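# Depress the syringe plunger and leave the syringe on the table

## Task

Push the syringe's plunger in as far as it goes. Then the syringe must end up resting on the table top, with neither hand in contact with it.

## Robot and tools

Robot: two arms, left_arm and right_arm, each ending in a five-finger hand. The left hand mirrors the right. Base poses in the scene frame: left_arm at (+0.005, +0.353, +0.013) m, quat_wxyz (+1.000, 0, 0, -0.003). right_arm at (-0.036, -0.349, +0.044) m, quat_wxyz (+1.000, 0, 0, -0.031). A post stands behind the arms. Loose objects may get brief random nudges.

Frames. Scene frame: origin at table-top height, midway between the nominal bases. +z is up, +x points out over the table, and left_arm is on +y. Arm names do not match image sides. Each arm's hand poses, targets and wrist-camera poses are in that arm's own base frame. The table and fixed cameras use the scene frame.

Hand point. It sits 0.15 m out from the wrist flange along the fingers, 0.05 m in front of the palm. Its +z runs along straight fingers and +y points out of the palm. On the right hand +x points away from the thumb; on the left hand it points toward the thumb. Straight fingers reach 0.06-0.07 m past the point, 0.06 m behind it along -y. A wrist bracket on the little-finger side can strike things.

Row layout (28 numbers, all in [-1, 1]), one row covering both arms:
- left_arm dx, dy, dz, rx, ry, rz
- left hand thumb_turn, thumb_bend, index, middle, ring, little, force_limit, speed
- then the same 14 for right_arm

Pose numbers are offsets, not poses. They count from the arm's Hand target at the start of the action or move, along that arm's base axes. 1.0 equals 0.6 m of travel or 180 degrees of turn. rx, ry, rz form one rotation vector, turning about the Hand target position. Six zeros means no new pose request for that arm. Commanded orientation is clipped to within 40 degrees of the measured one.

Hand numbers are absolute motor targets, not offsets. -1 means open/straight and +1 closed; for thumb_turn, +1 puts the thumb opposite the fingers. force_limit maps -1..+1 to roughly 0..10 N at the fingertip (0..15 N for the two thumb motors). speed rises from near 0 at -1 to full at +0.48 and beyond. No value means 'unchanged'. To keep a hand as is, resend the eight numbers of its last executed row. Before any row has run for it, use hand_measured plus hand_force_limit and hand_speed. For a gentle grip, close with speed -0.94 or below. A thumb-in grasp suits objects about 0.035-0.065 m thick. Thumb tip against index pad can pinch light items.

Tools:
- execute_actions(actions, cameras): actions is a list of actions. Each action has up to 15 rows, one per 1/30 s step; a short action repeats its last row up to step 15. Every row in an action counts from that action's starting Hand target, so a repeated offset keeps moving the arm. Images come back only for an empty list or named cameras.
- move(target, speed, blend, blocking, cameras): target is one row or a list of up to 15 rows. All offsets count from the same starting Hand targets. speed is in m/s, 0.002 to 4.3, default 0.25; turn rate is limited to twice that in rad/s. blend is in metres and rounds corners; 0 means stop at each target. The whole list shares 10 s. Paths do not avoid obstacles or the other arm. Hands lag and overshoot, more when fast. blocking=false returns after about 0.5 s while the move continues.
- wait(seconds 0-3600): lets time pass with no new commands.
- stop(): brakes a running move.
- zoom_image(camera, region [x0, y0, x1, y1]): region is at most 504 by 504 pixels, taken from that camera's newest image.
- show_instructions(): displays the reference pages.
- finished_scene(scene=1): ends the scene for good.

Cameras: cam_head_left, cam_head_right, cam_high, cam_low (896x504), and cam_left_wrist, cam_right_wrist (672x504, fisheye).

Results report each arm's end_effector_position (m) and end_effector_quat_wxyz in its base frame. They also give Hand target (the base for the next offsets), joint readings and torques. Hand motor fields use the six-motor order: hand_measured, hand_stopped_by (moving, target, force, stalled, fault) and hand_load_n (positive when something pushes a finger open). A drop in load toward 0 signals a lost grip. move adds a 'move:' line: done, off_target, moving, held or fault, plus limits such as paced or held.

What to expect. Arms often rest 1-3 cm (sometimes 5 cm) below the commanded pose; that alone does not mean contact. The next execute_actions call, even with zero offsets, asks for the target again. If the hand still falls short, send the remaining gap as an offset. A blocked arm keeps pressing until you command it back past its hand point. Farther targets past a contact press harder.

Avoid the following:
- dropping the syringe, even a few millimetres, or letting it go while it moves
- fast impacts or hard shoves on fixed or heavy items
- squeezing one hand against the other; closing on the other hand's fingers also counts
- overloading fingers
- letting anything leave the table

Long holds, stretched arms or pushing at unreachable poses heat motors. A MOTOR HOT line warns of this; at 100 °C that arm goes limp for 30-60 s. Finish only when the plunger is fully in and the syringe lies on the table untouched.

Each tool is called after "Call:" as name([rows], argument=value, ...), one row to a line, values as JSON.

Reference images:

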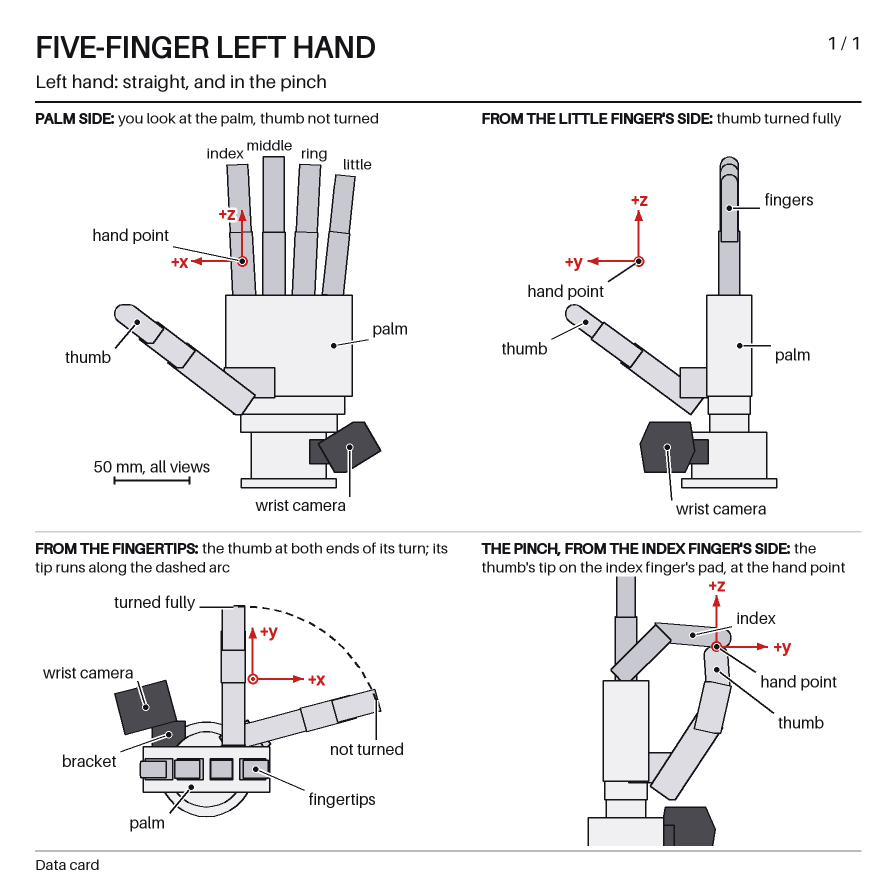

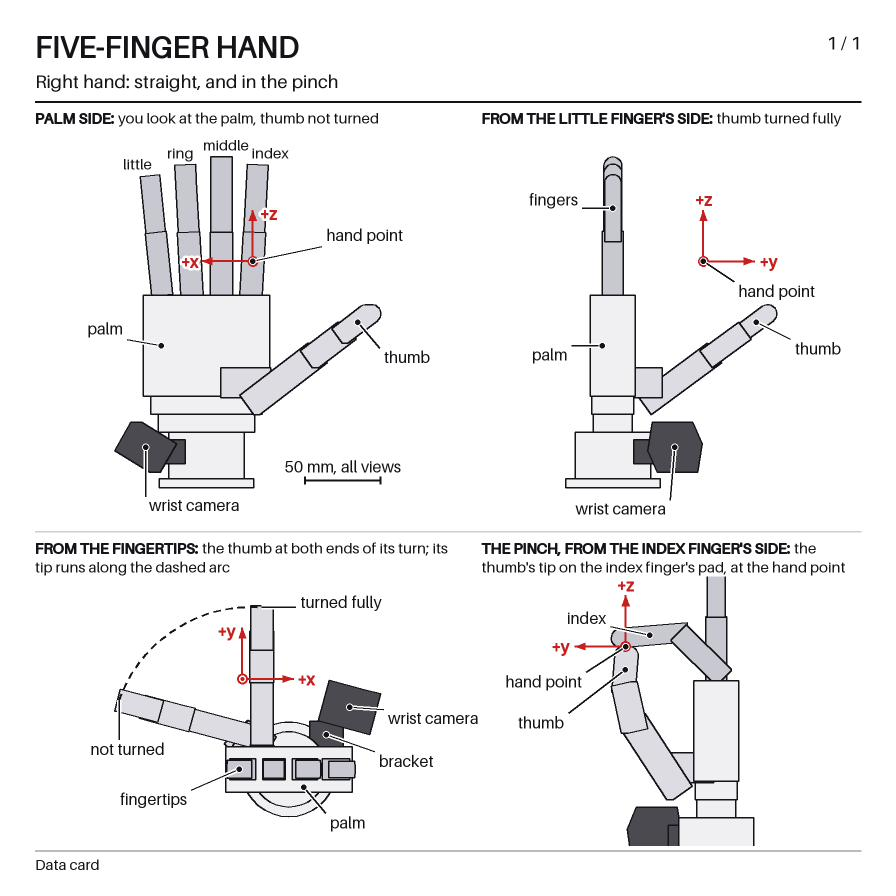

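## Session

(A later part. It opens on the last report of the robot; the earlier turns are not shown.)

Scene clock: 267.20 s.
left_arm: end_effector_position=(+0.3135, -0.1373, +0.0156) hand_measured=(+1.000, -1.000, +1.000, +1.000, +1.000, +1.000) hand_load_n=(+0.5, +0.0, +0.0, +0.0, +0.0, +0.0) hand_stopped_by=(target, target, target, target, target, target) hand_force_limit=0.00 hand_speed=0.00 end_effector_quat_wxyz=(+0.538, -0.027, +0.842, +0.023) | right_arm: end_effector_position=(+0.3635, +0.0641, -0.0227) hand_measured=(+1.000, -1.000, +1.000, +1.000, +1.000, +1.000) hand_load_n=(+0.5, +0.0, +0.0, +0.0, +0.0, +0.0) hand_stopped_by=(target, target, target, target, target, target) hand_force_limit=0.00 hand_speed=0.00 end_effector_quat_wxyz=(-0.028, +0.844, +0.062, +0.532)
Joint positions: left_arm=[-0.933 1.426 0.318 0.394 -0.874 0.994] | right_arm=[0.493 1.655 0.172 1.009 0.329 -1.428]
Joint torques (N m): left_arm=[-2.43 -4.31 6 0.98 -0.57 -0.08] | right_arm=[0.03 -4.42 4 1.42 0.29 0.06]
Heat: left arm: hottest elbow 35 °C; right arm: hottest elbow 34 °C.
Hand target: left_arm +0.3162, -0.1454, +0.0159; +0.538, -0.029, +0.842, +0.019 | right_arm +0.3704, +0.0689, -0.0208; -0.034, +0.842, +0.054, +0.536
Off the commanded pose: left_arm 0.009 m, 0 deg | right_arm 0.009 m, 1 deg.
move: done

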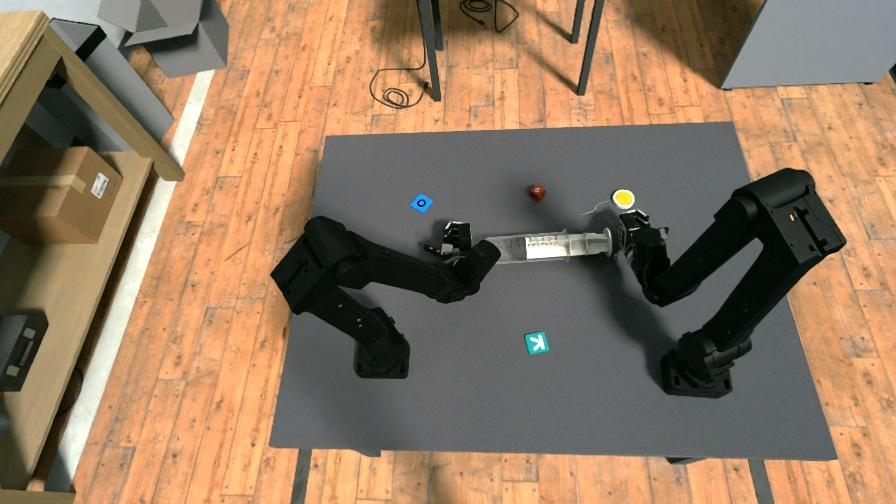

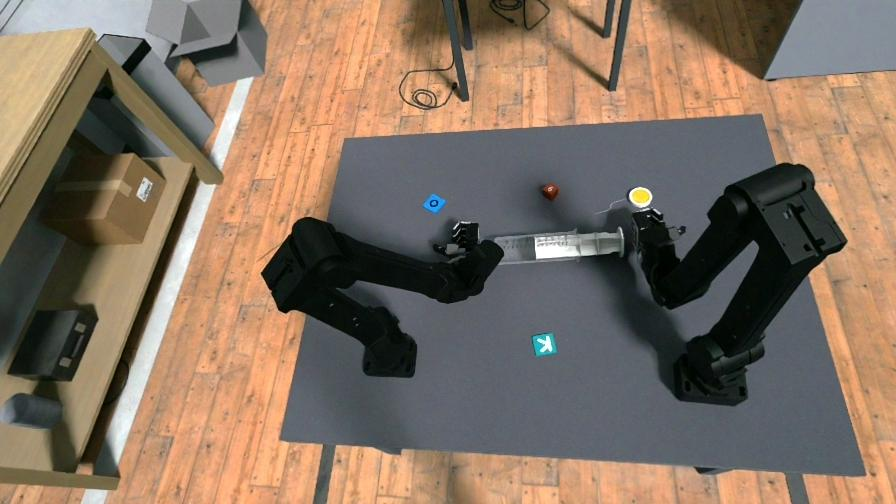

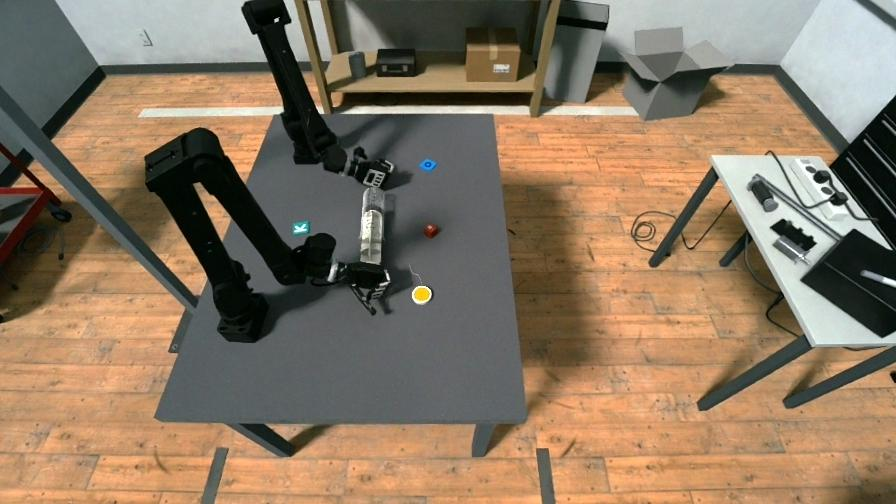

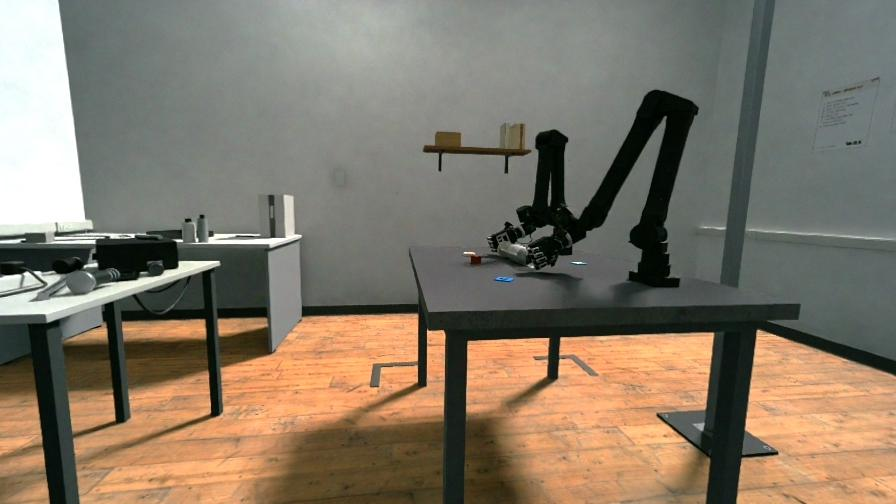

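Call:
move(target=[0,-0.041,0,0,0,0, 1,-1,1,1,1,1,0,0, -0.006,0.05,0.002,0,0,0, 1,-1,1,1,1,1,0,0], speed=0.06, cameras=["cam_head_left","cam_high","cam_low"])

Call:
zoom_image(camera="cam_head_left", region=[380, 150, 720, 350])

Call:
zoom_image(camera="cam_high", region=[300, 120, 480, 320])

Scene clock: 285.70 s.
left_arm: end_effector_position=(+0.3120, -0.1515, +0.0135) hand_measured=(+1.000, -1.000, +1.000, +1.000, +1.000, +1.000) hand_load_n=(+0.0, +0.0, +0.0, +0.0, +0.0, +0.0) hand_stopped_by=(target, target, target, target, target, target) hand_force_limit=0.00 hand_speed=0.00 end_effector_quat_wxyz=(+0.535, -0.028, +0.843, +0.034) | right_arm: end_effector_position=(+0.3586, +0.0861, -0.0246) hand_measured=(+1.000, -1.000, +1.000, +1.000, +1.000, +1.000) hand_load_n=(+0.0, +0.0, +0.0, +0.0, +0.0, +0.0) hand_stopped_by=(target, target, target, target, target, target) hand_force_limit=0.00 hand_speed=0.00 end_effector_quat_wxyz=(-0.020, +0.846, +0.057, +0.529)
Joint positions: left_arm=[-0.972 1.465 0.366 0.327 -0.917 0.943] | right_arm=[0.598 1.655 0.203 0.946 0.439 -1.368]
Joint torques (N m): left_arm=[-3.25 -5.01 6.97 1.06 -0.37 -0.1] | right_arm=[0.97 -5.13 4.57 1.31 0.14 0.05]
Heat: left arm: hottest elbow 34 °C; right arm: hottest elbow 33 °C.
Hand target: left_arm +0.3162, -0.1700, +0.0159; +0.538, -0.029, +0.843, +0.019 | right_arm +0.3667, +0.0989, -0.0196; -0.034, +0.842, +0.054, +0.536
Off the commanded pose: left_arm 0.019 m, 2 deg | right_arm 0.016 m, 2 deg.
move: off_target (left_arm, right_arm)

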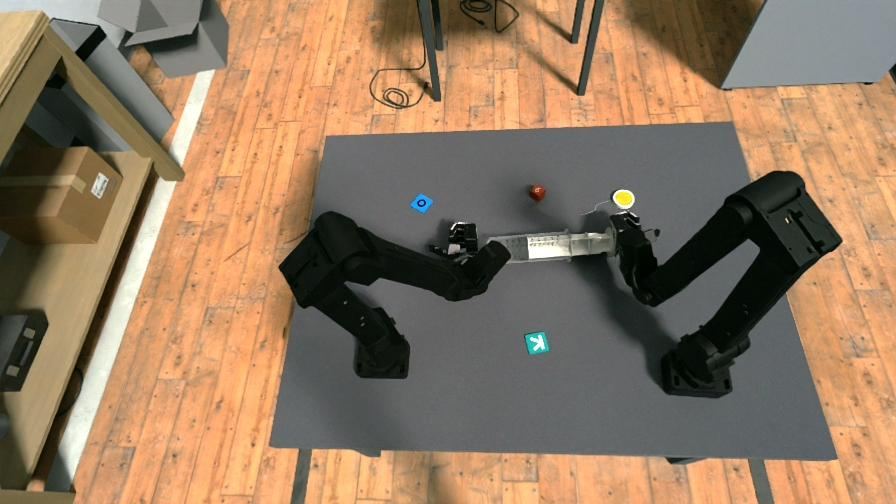

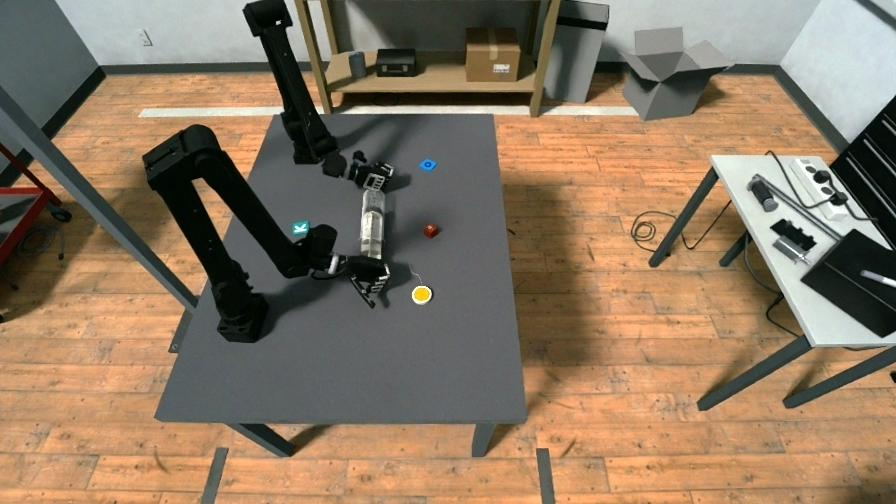

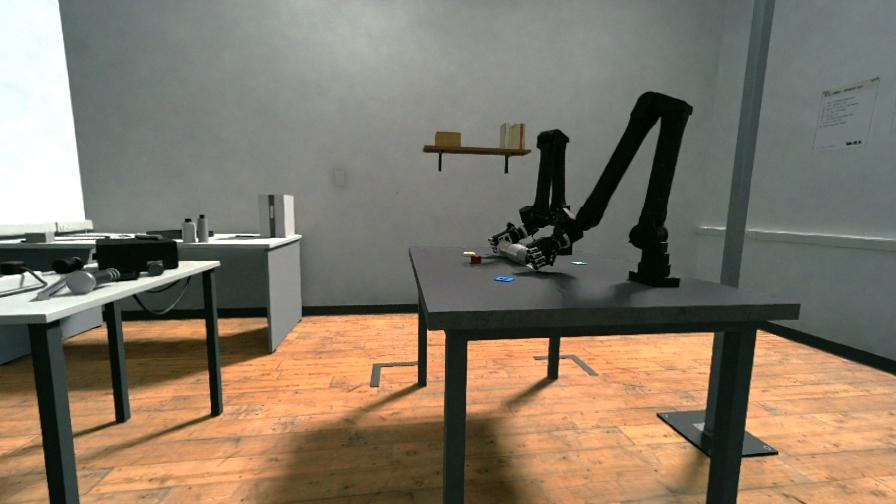

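Scaled by 1.482 from the camera's image (finer frame: 1280x720).

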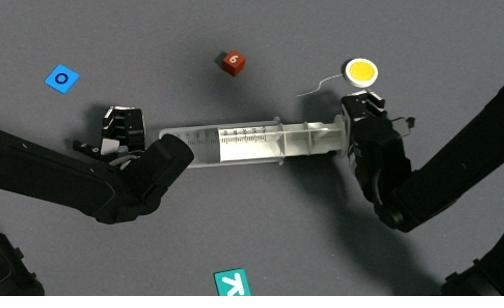

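Scaled by 2.520 from the camera's image (finer frame: 1280x720).

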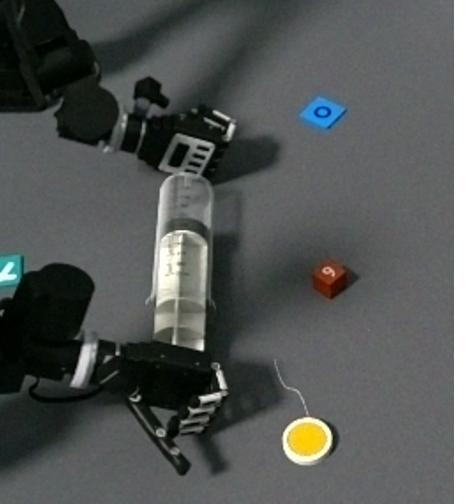

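Call:
move(target=[0,0,0,0,0,0, 1,-1,1,1,1,1,0,0, -0.0104,0.0827,0,0,0,0, 1,-1,1,1,1,1,0,0], speed=0.05, cameras=["cam_head_left","cam_high","cam_low"])

Call:
zoom_image(camera="cam_head_left", region=[380, 150, 720, 350])

Call:
zoom_image(camera="cam_high", region=[300, 120, 480, 320])

Scene clock: 293.47 s.
left_arm: end_effector_position=(+0.3106, -0.1424, +0.0160) hand_measured=(+1.000, -1.000, +1.000, +1.000, +1.000, +1.000) hand_load_n=(+0.0, +0.0, +0.0, +0.0, +0.0, +0.0) hand_stopped_by=(target, target, target, target, target, target) hand_force_limit=0.00 hand_speed=0.00 end_effector_quat_wxyz=(+0.538, -0.031, +0.840, +0.055) | right_arm: end_effector_position=(+0.3436, +0.1083, -0.0262) hand_measured=(+1.000, -1.000, +1.000, +1.000, +1.000, +1.000) hand_load_n=(+0.5, +0.0, +0.0, +0.0, +0.0, +0.0) hand_stopped_by=(target, target, target, target, target, target) hand_force_limit=0.00 hand_speed=0.00 end_effector_quat_wxyz=(+0.005, +0.851, +0.043, +0.524)
Joint positions: left_arm=[-0.969 1.465 0.366 0.305 -0.951 0.943] | right_arm=[0.74 1.645 0.243 0.818 0.612 -1.269]
Joint torques (N m): left_arm=[-3.55 -5.42 6.87 1.65 0.87 -0.13] | right_arm=[2.96 -4.48 7.75 1.59 -0.69 -0.01]
Heat: left arm: hottest elbow 34 °C; right arm: hottest elbow 33 °C.
Hand target: left_arm +0.3162, -0.1700, +0.0159; +0.538, -0.029, +0.843, +0.019 | right_arm +0.3606, +0.1485, -0.0195; -0.034, +0.841, +0.054, +0.537
Off the commanded pose: left_arm 0.028 m, 4 deg | right_arm 0.044 m, 5 deg.
move: off_target (right_arm)

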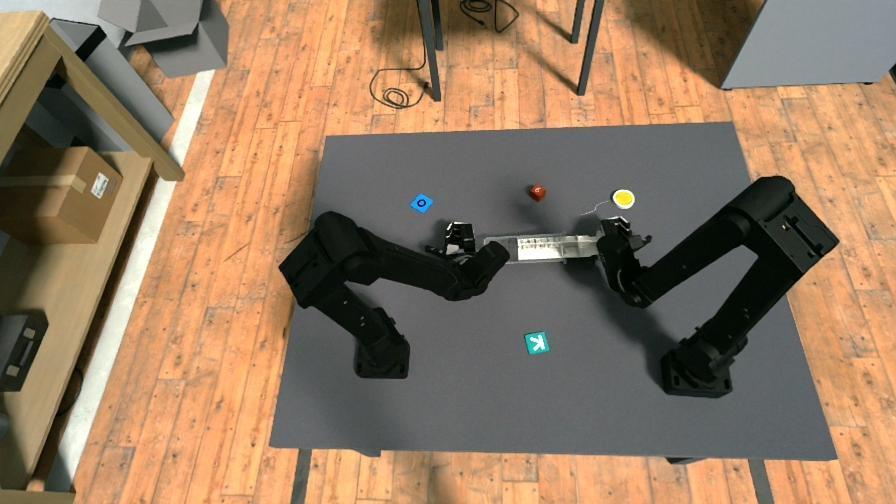

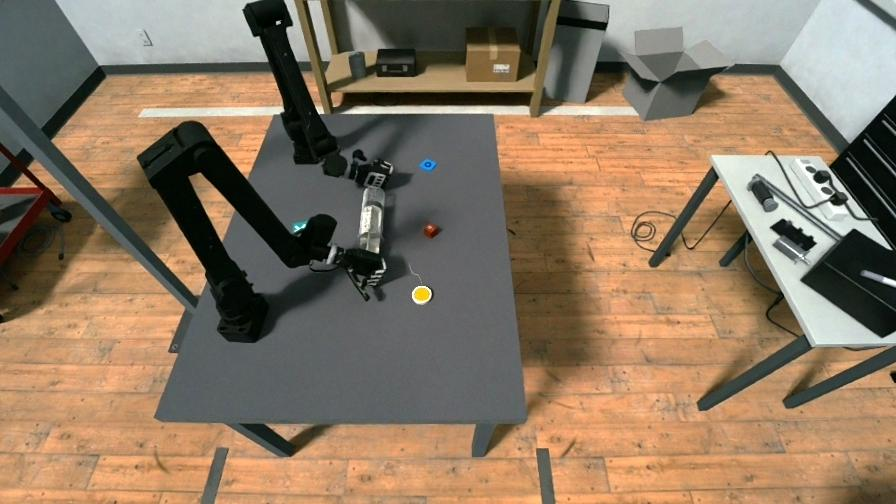

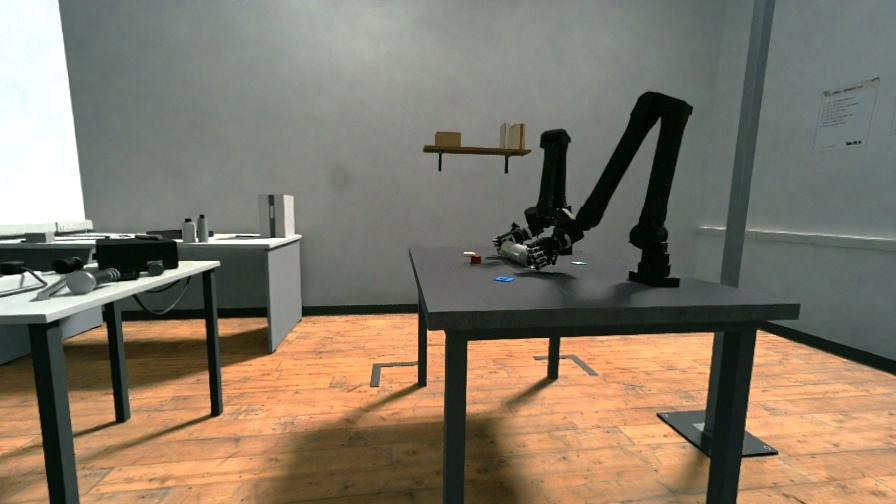

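Scaled by 1.482 from the camera's image (finer frame: 1280x720).

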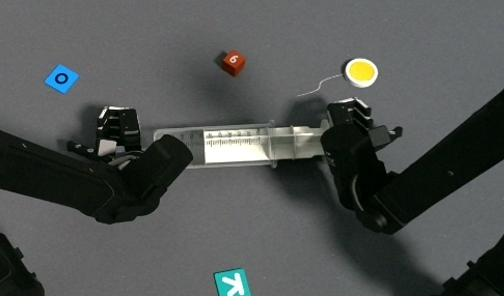

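Scaled by 2.520 from the camera's image (finer frame: 1280x720).

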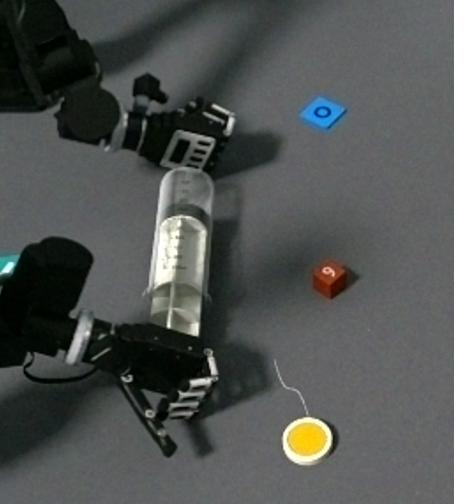

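Call:
move(target=[0,-0.0167,0,0,0,0, 1,-1,1,1,1,1,0,0, 0.025,0.1,0,0,0,0, 1,-1,1,1,1,1,0,0], speed=0.05, cameras=["cam_head_left","cam_high","cam_low"])

Call:
zoom_image(camera="cam_head_left", region=[380, 150, 720, 350])

Call:
zoom_image(camera="cam_high", region=[300, 120, 480, 320])

Scene clock: 304.53 s.
left_arm: end_effector_position=(+0.3076, -0.1401, +0.0128) hand_measured=(+1.000, -1.000, +1.000, +1.000, +1.000, +1.000) hand_load_n=(+0.0, +0.0, +0.0, +0.0, +0.0, +0.0) hand_stopped_by=(target, target, target, target, target, target) hand_force_limit=0.00 hand_speed=0.00 end_effector_quat_wxyz=(+0.533, -0.029, +0.844, +0.061) | right_arm: end_effector_position=(+0.3630, +0.1657, -0.0248) hand_measured=(+1.000, -1.000, +1.000, +1.000, +1.000, +1.000) hand_load_n=(+0.5, +0.0, +0.0, +0.0, +0.0, +0.0) hand_stopped_by=(target, target, target, target, target, target) hand_force_limit=0.00 hand_speed=0.00 end_effector_quat_wxyz=(+0.007, +0.849, +0.051, +0.526)
Joint positions: left_arm=[-0.972 1.469 0.366 0.281 -0.951 0.931] | right_arm=[0.839 1.698 0.389 0.692 0.691 -1.219]
Joint torques (N m): left_arm=[-4.78 -4.6 8.72 1.43 0.38 -0.22] | right_arm=[3.02 -5.25 8.84 1.46 -0.45 0.14]
Heat: left arm: hottest elbow 34 °C; right arm: hottest elbow 33 °C.
Hand target: left_arm +0.3162, -0.1801, +0.0159; +0.538, -0.029, +0.842, +0.019 | right_arm +0.3756, +0.2085, -0.0196; -0.034, +0.842, +0.054, +0.536
Off the commanded pose: left_arm 0.041 m, 5 deg | right_arm 0.045 m, 5 deg.
move: off_target (left_arm, right_arm)

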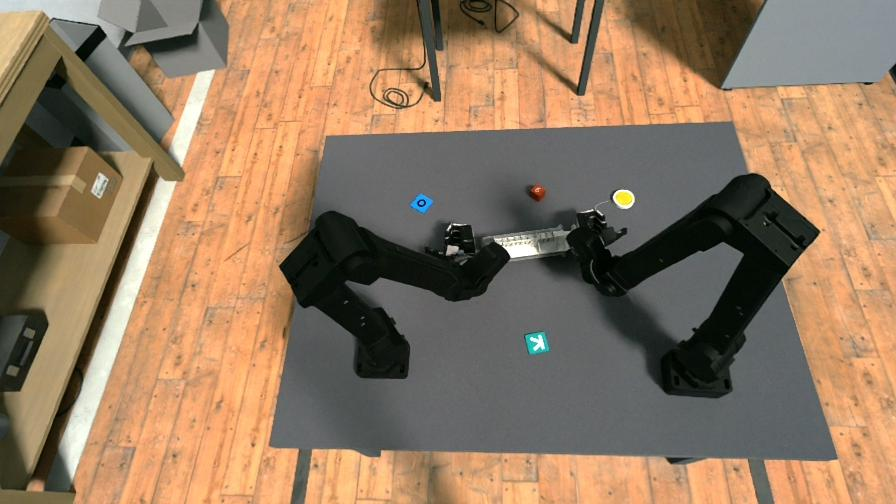

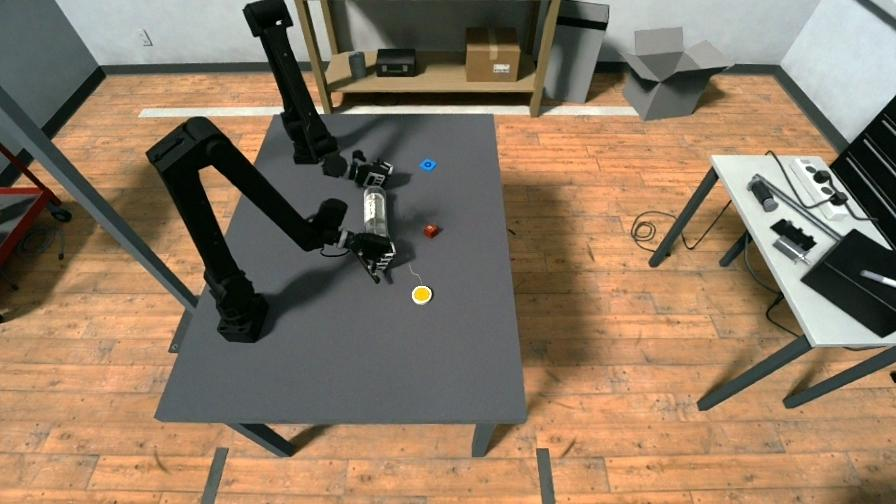

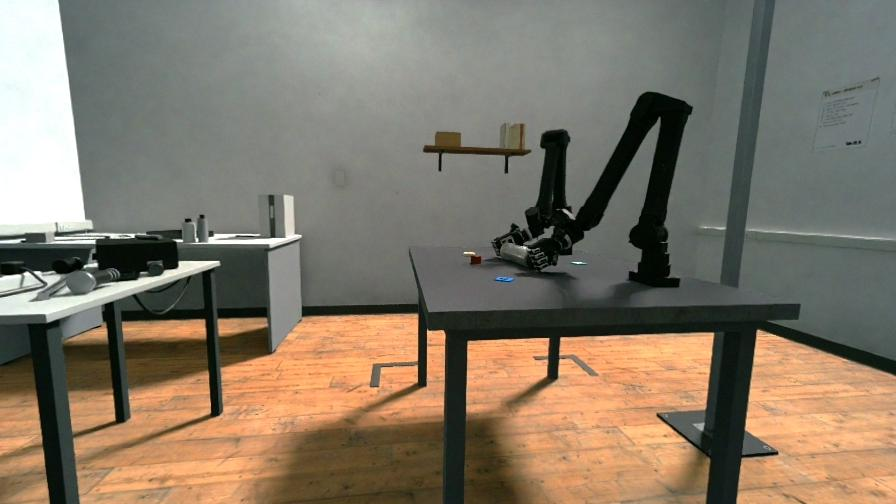

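Scaled by 1.482 from the camera's image (finer frame: 1280x720).

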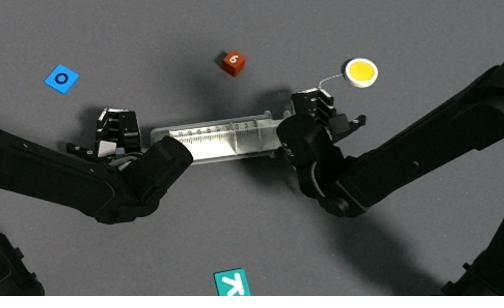

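Scaled by 2.520 from the camera's image (finer frame: 1280x720).

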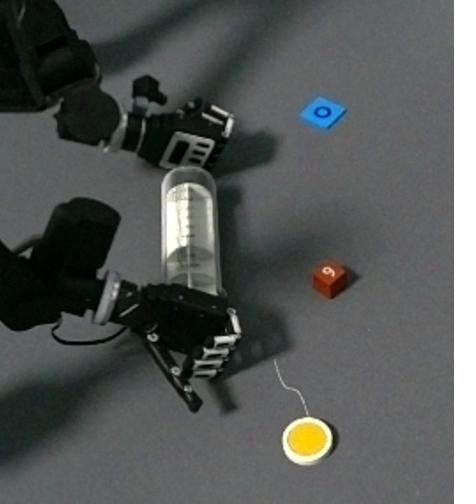

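Call:
move(target=[0,-0.01,0,0,0,0, 1,-1,1,1,1,1,0,0, -0.015,0.055,0,0,0,0, 1,-1,1,1,1,1,0,0], speed=0.05, cameras=["cam_head_left","cam_high","cam_low"])

Call:
zoom_image(camera="cam_head_left", region=[460, 180, 620, 300])

Call:
zoom_image(camera="cam_high", region=[320, 150, 440, 290])

Scene clock: 312.70 s.
left_arm: end_effector_position=(+0.3053, -0.1353, +0.0131) hand_measured=(+1.000, -1.000, +1.000, +1.000, +1.000, +1.000) hand_load_n=(+0.0, +0.0, +0.0, +0.0, +0.0, +0.0) hand_stopped_by=(target, target, target, target, target, target) hand_force_limit=0.00 hand_speed=0.00 end_effector_quat_wxyz=(+0.531, -0.028, +0.843, +0.075) | right_arm: end_effector_position=(+0.3537, +0.1768, -0.0246) hand_measured=(+1.000, -1.000, +1.000, +1.000, +1.000, +1.000) hand_load_n=(+0.5, +0.0, +0.0, +0.0, +0.0, +0.0) hand_stopped_by=(target, target, target, target, target, target) hand_force_limit=0.00 hand_speed=0.00 end_effector_quat_wxyz=(+0.027, +0.850, +0.043, +0.525)
Joint positions: left_arm=[-0.974 1.472 0.369 0.252 -0.972 0.922] | right_arm=[0.9 1.705 0.424 0.603 0.777 -1.158]
Joint torques (N m): left_arm=[-5.42 -4.66 9.5 1.63 0.84 -0.26] | right_arm=[4.78 -5.25 10.81 1.43 -1 0.14]
Heat: left arm: hottest elbow 34 °C; right arm: hottest elbow 34 °C.
Hand target: left_arm +0.3161, -0.1860, +0.0160; +0.538, -0.029, +0.843, +0.019 | right_arm +0.3666, +0.2416, -0.0196; -0.034, +0.841, +0.054, +0.537
Off the commanded pose: left_arm 0.052 m, 6 deg | right_arm 0.066 m, 7 deg.
move: off_target (left_arm, right_arm)

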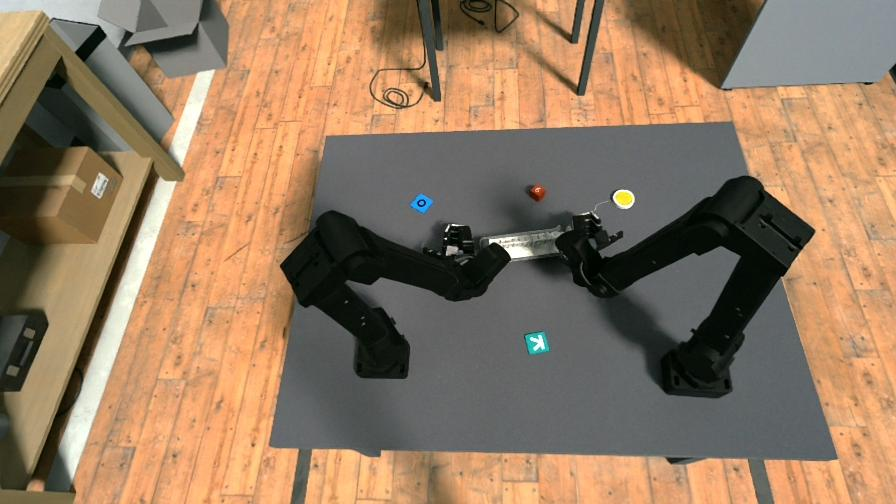

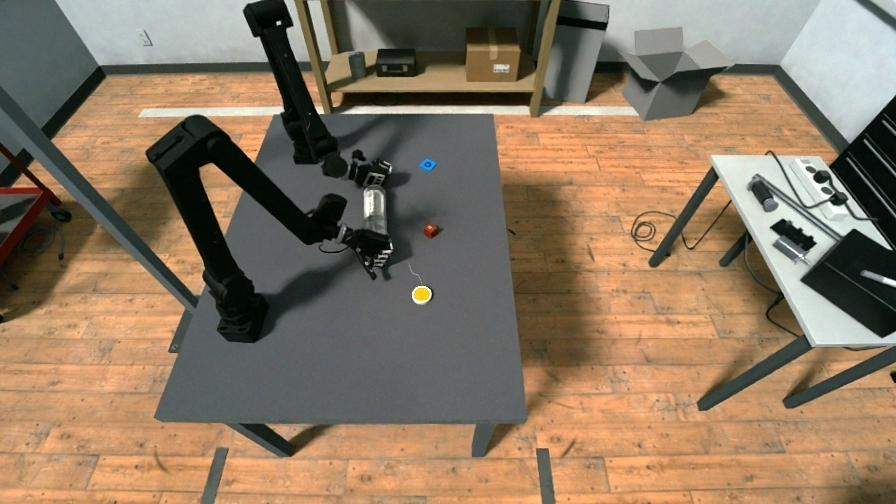

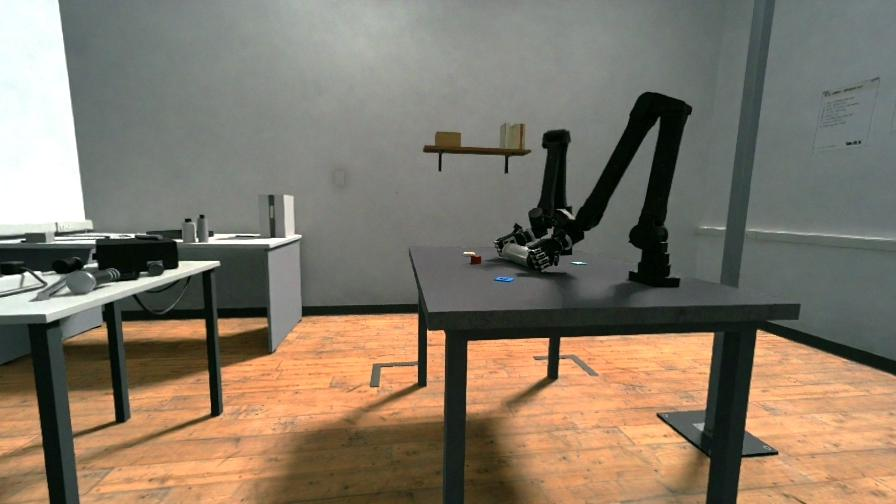

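Scaled by 3.150 from the camera's image (finer frame: 1280x720).

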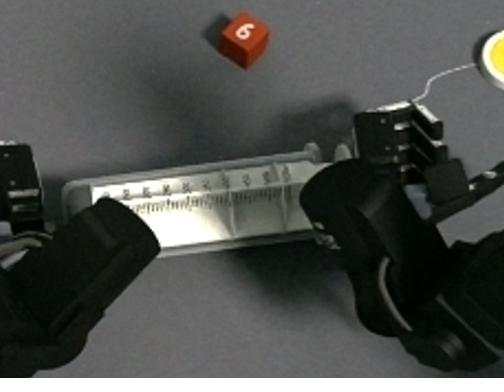

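Scaled by 3.600 from the camera's image (finer frame: 1280x720).

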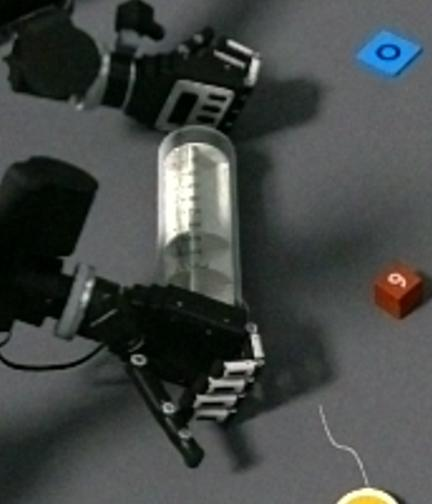

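Call:
move(target=[0,-0.02,0,0,0,0, 1,-1,1,1,1,1,0,0, -0.008,0.045,0,0,0,0, 1,-1,1,1,1,1,0,0], speed=0.05, cameras=["cam_head_left","cam_high","cam_head_right"])

Call:
zoom_image(camera="cam_head_left", region=[460, 180, 620, 300])

Call:
zoom_image(camera="cam_head_right", region=[460, 180, 620, 300])

Call:
zoom_image(camera="cam_high", region=[320, 150, 440, 290])

Scene clock: 322.27 s.
left_arm: end_effector_position=(+0.2968, -0.1087, +0.0110) hand_measured=(+1.000, -1.000, +1.000, +1.000, +1.000, +1.000) hand_load_n=(+0.5, -0.5, +0.0, +0.0, +0.0, +0.0) hand_stopped_by=(target, target, target, target, target, target) hand_force_limit=0.00 hand_speed=0.00 end_effector_quat_wxyz=(+0.529, -0.033, +0.840, +0.113) | right_arm: end_effector_position=(+0.3507, +0.2003, -0.0267) hand_measured=(+1.000, -1.000, +1.000, +1.000, +1.000, +1.000) hand_load_n=(+0.0, +0.0, +0.0, +0.0, +0.0, +0.0) hand_stopped_by=(target, target, target, target, target, target) hand_force_limit=0.00 hand_speed=0.00 end_effector_quat_wxyz=(+0.022, +0.850, +0.050, +0.523)
Joint positions: left_arm=[-0.957 1.473 0.341 0.225 -1.017 0.916] | right_arm=[0.948 1.724 0.466 0.556 0.797 -1.126]
Joint torques (N m): left_arm=[-3.25 -6.07 6.2 1.29 0.59 0.02] | right_arm=[3.49 -5.77 10.47 1.87 -0.77 0.09]
Heat: left arm: hottest elbow 35 °C; right arm: hottest elbow 35 °C.
Hand target: left_arm +0.3033, -0.1314, +0.0130; +0.530, -0.028, +0.843, +0.084 (not the last commanded pose) | right_arm +0.3639, +0.2574, -0.0194; -0.034, +0.841, +0.054, +0.537 (not the last commanded pose)
Off the commanded pose: left_arm 0.092 m, 11 deg | right_arm 0.070 m, 7 deg.
move: held (left_arm; a check stopped the path), off_target (right_arm; braked when a check withheld steps of left_arm); limits=held
pose unreachable (left arm): on one or more control steps of this call, first in action 0 (counted from 0), this arm could not follow its commanded pose, so it was not sent that pose on those steps. It may still have moved: this result reports where it is.
cause: moving toward the commanded pose would bring a part of the arm too close to another arm (a part of this arm just beyond joint 4 (wrist pitch) and a part of the right arm just beyond its joint 4 (wrist pitch), along the way the arms are being sent, or toward where that arm still pushes).
Images, in order (width x height): cam_head_left 896x504, cam_head_right 896x504, cam_high 896x504.

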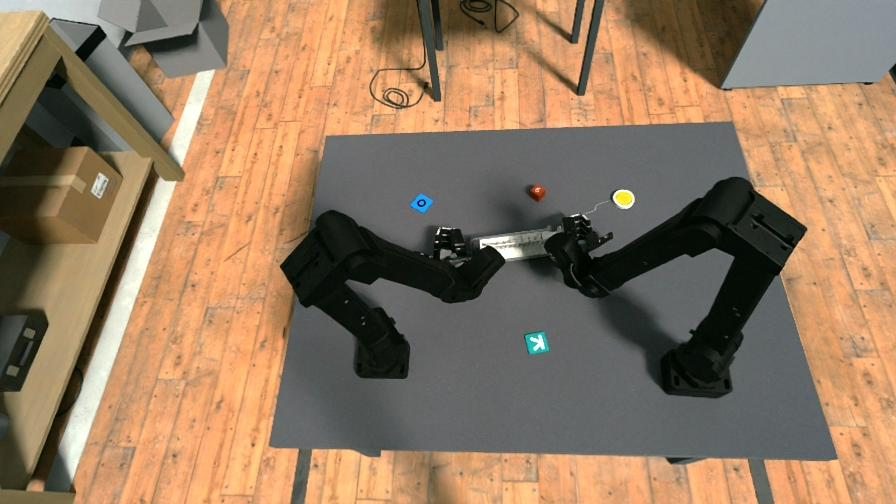

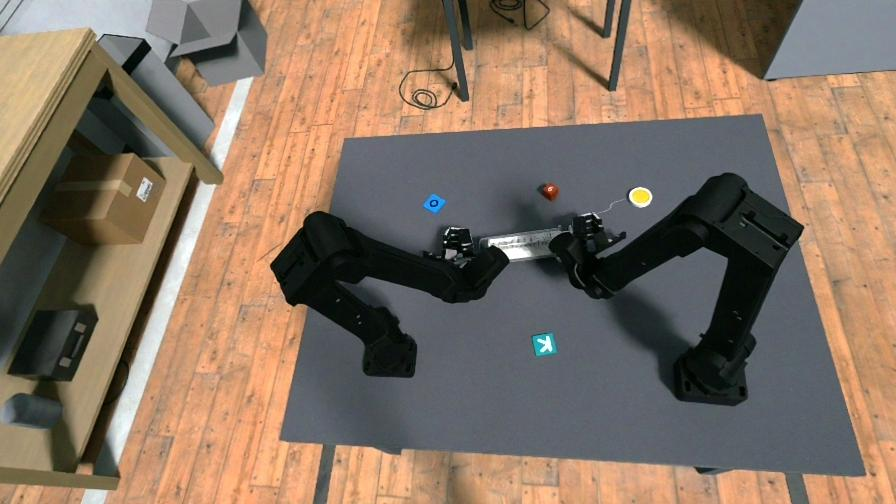

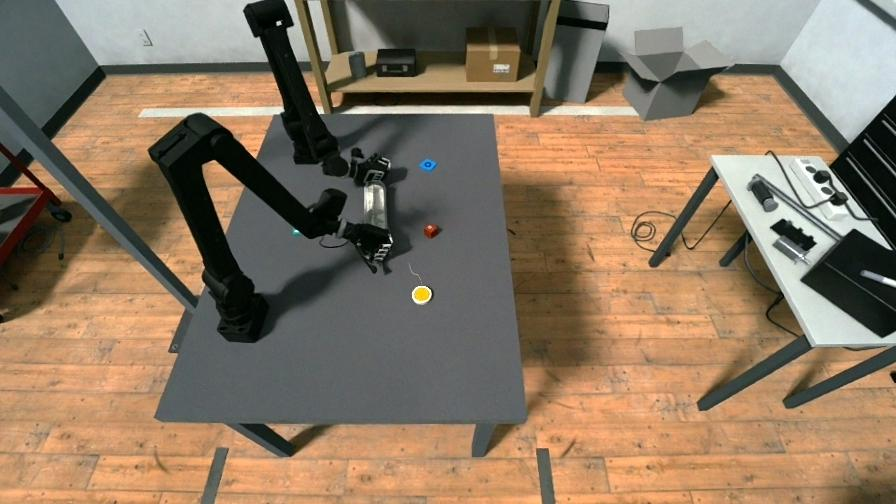

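Scaled by 3.150 from the camera's image (finer frame: 1280x720).

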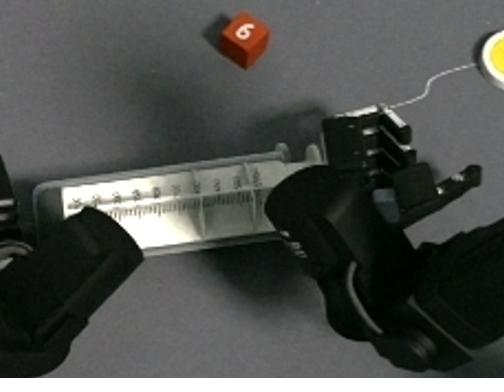

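Scaled by 3.150 from the camera's image (finer frame: 1280x720).

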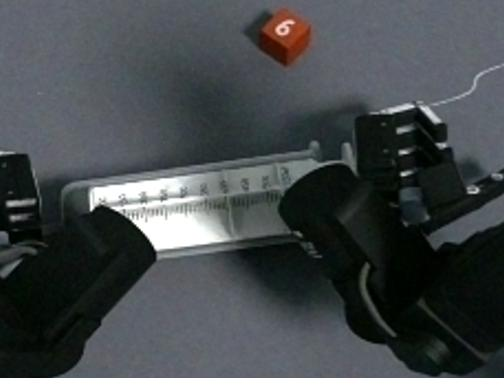

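Scaled by 3.600 from the camera's image (finer frame: 1280x720).

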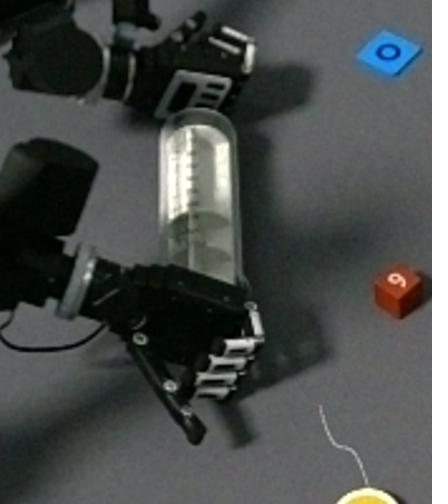

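Call:
zoom_image(camera="cam_head_left", region=[462, 220, 512, 270])

Call:
zoom_image(camera="cam_high", region=[350, 170, 400, 240])

Call:
zoom_image(camera="cam_head_left", region=[530, 210, 590, 270])

Scaled by 10.080 from the camera's image (finer frame: 1280x720).

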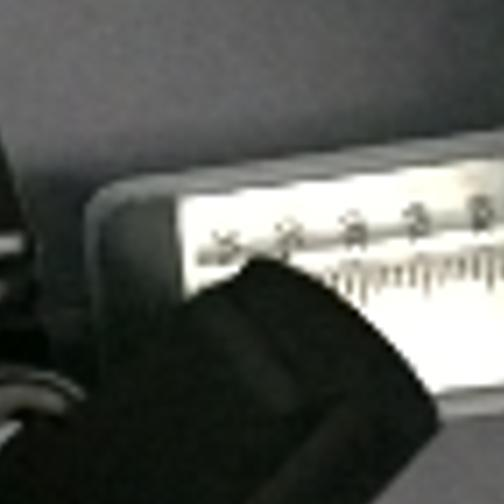

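Scaled by 7.200 from the camera's image (finer frame: 1280x720).

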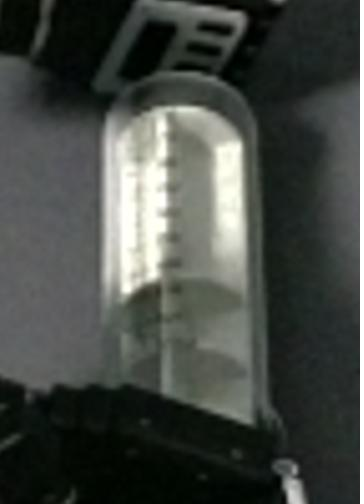

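Scaled by 8.400 from the camera's image (finer frame: 1280x720).

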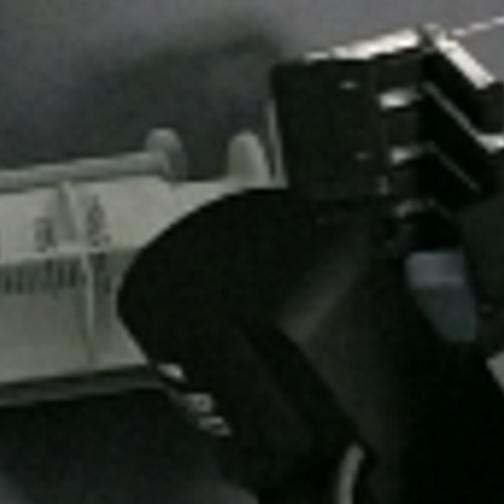

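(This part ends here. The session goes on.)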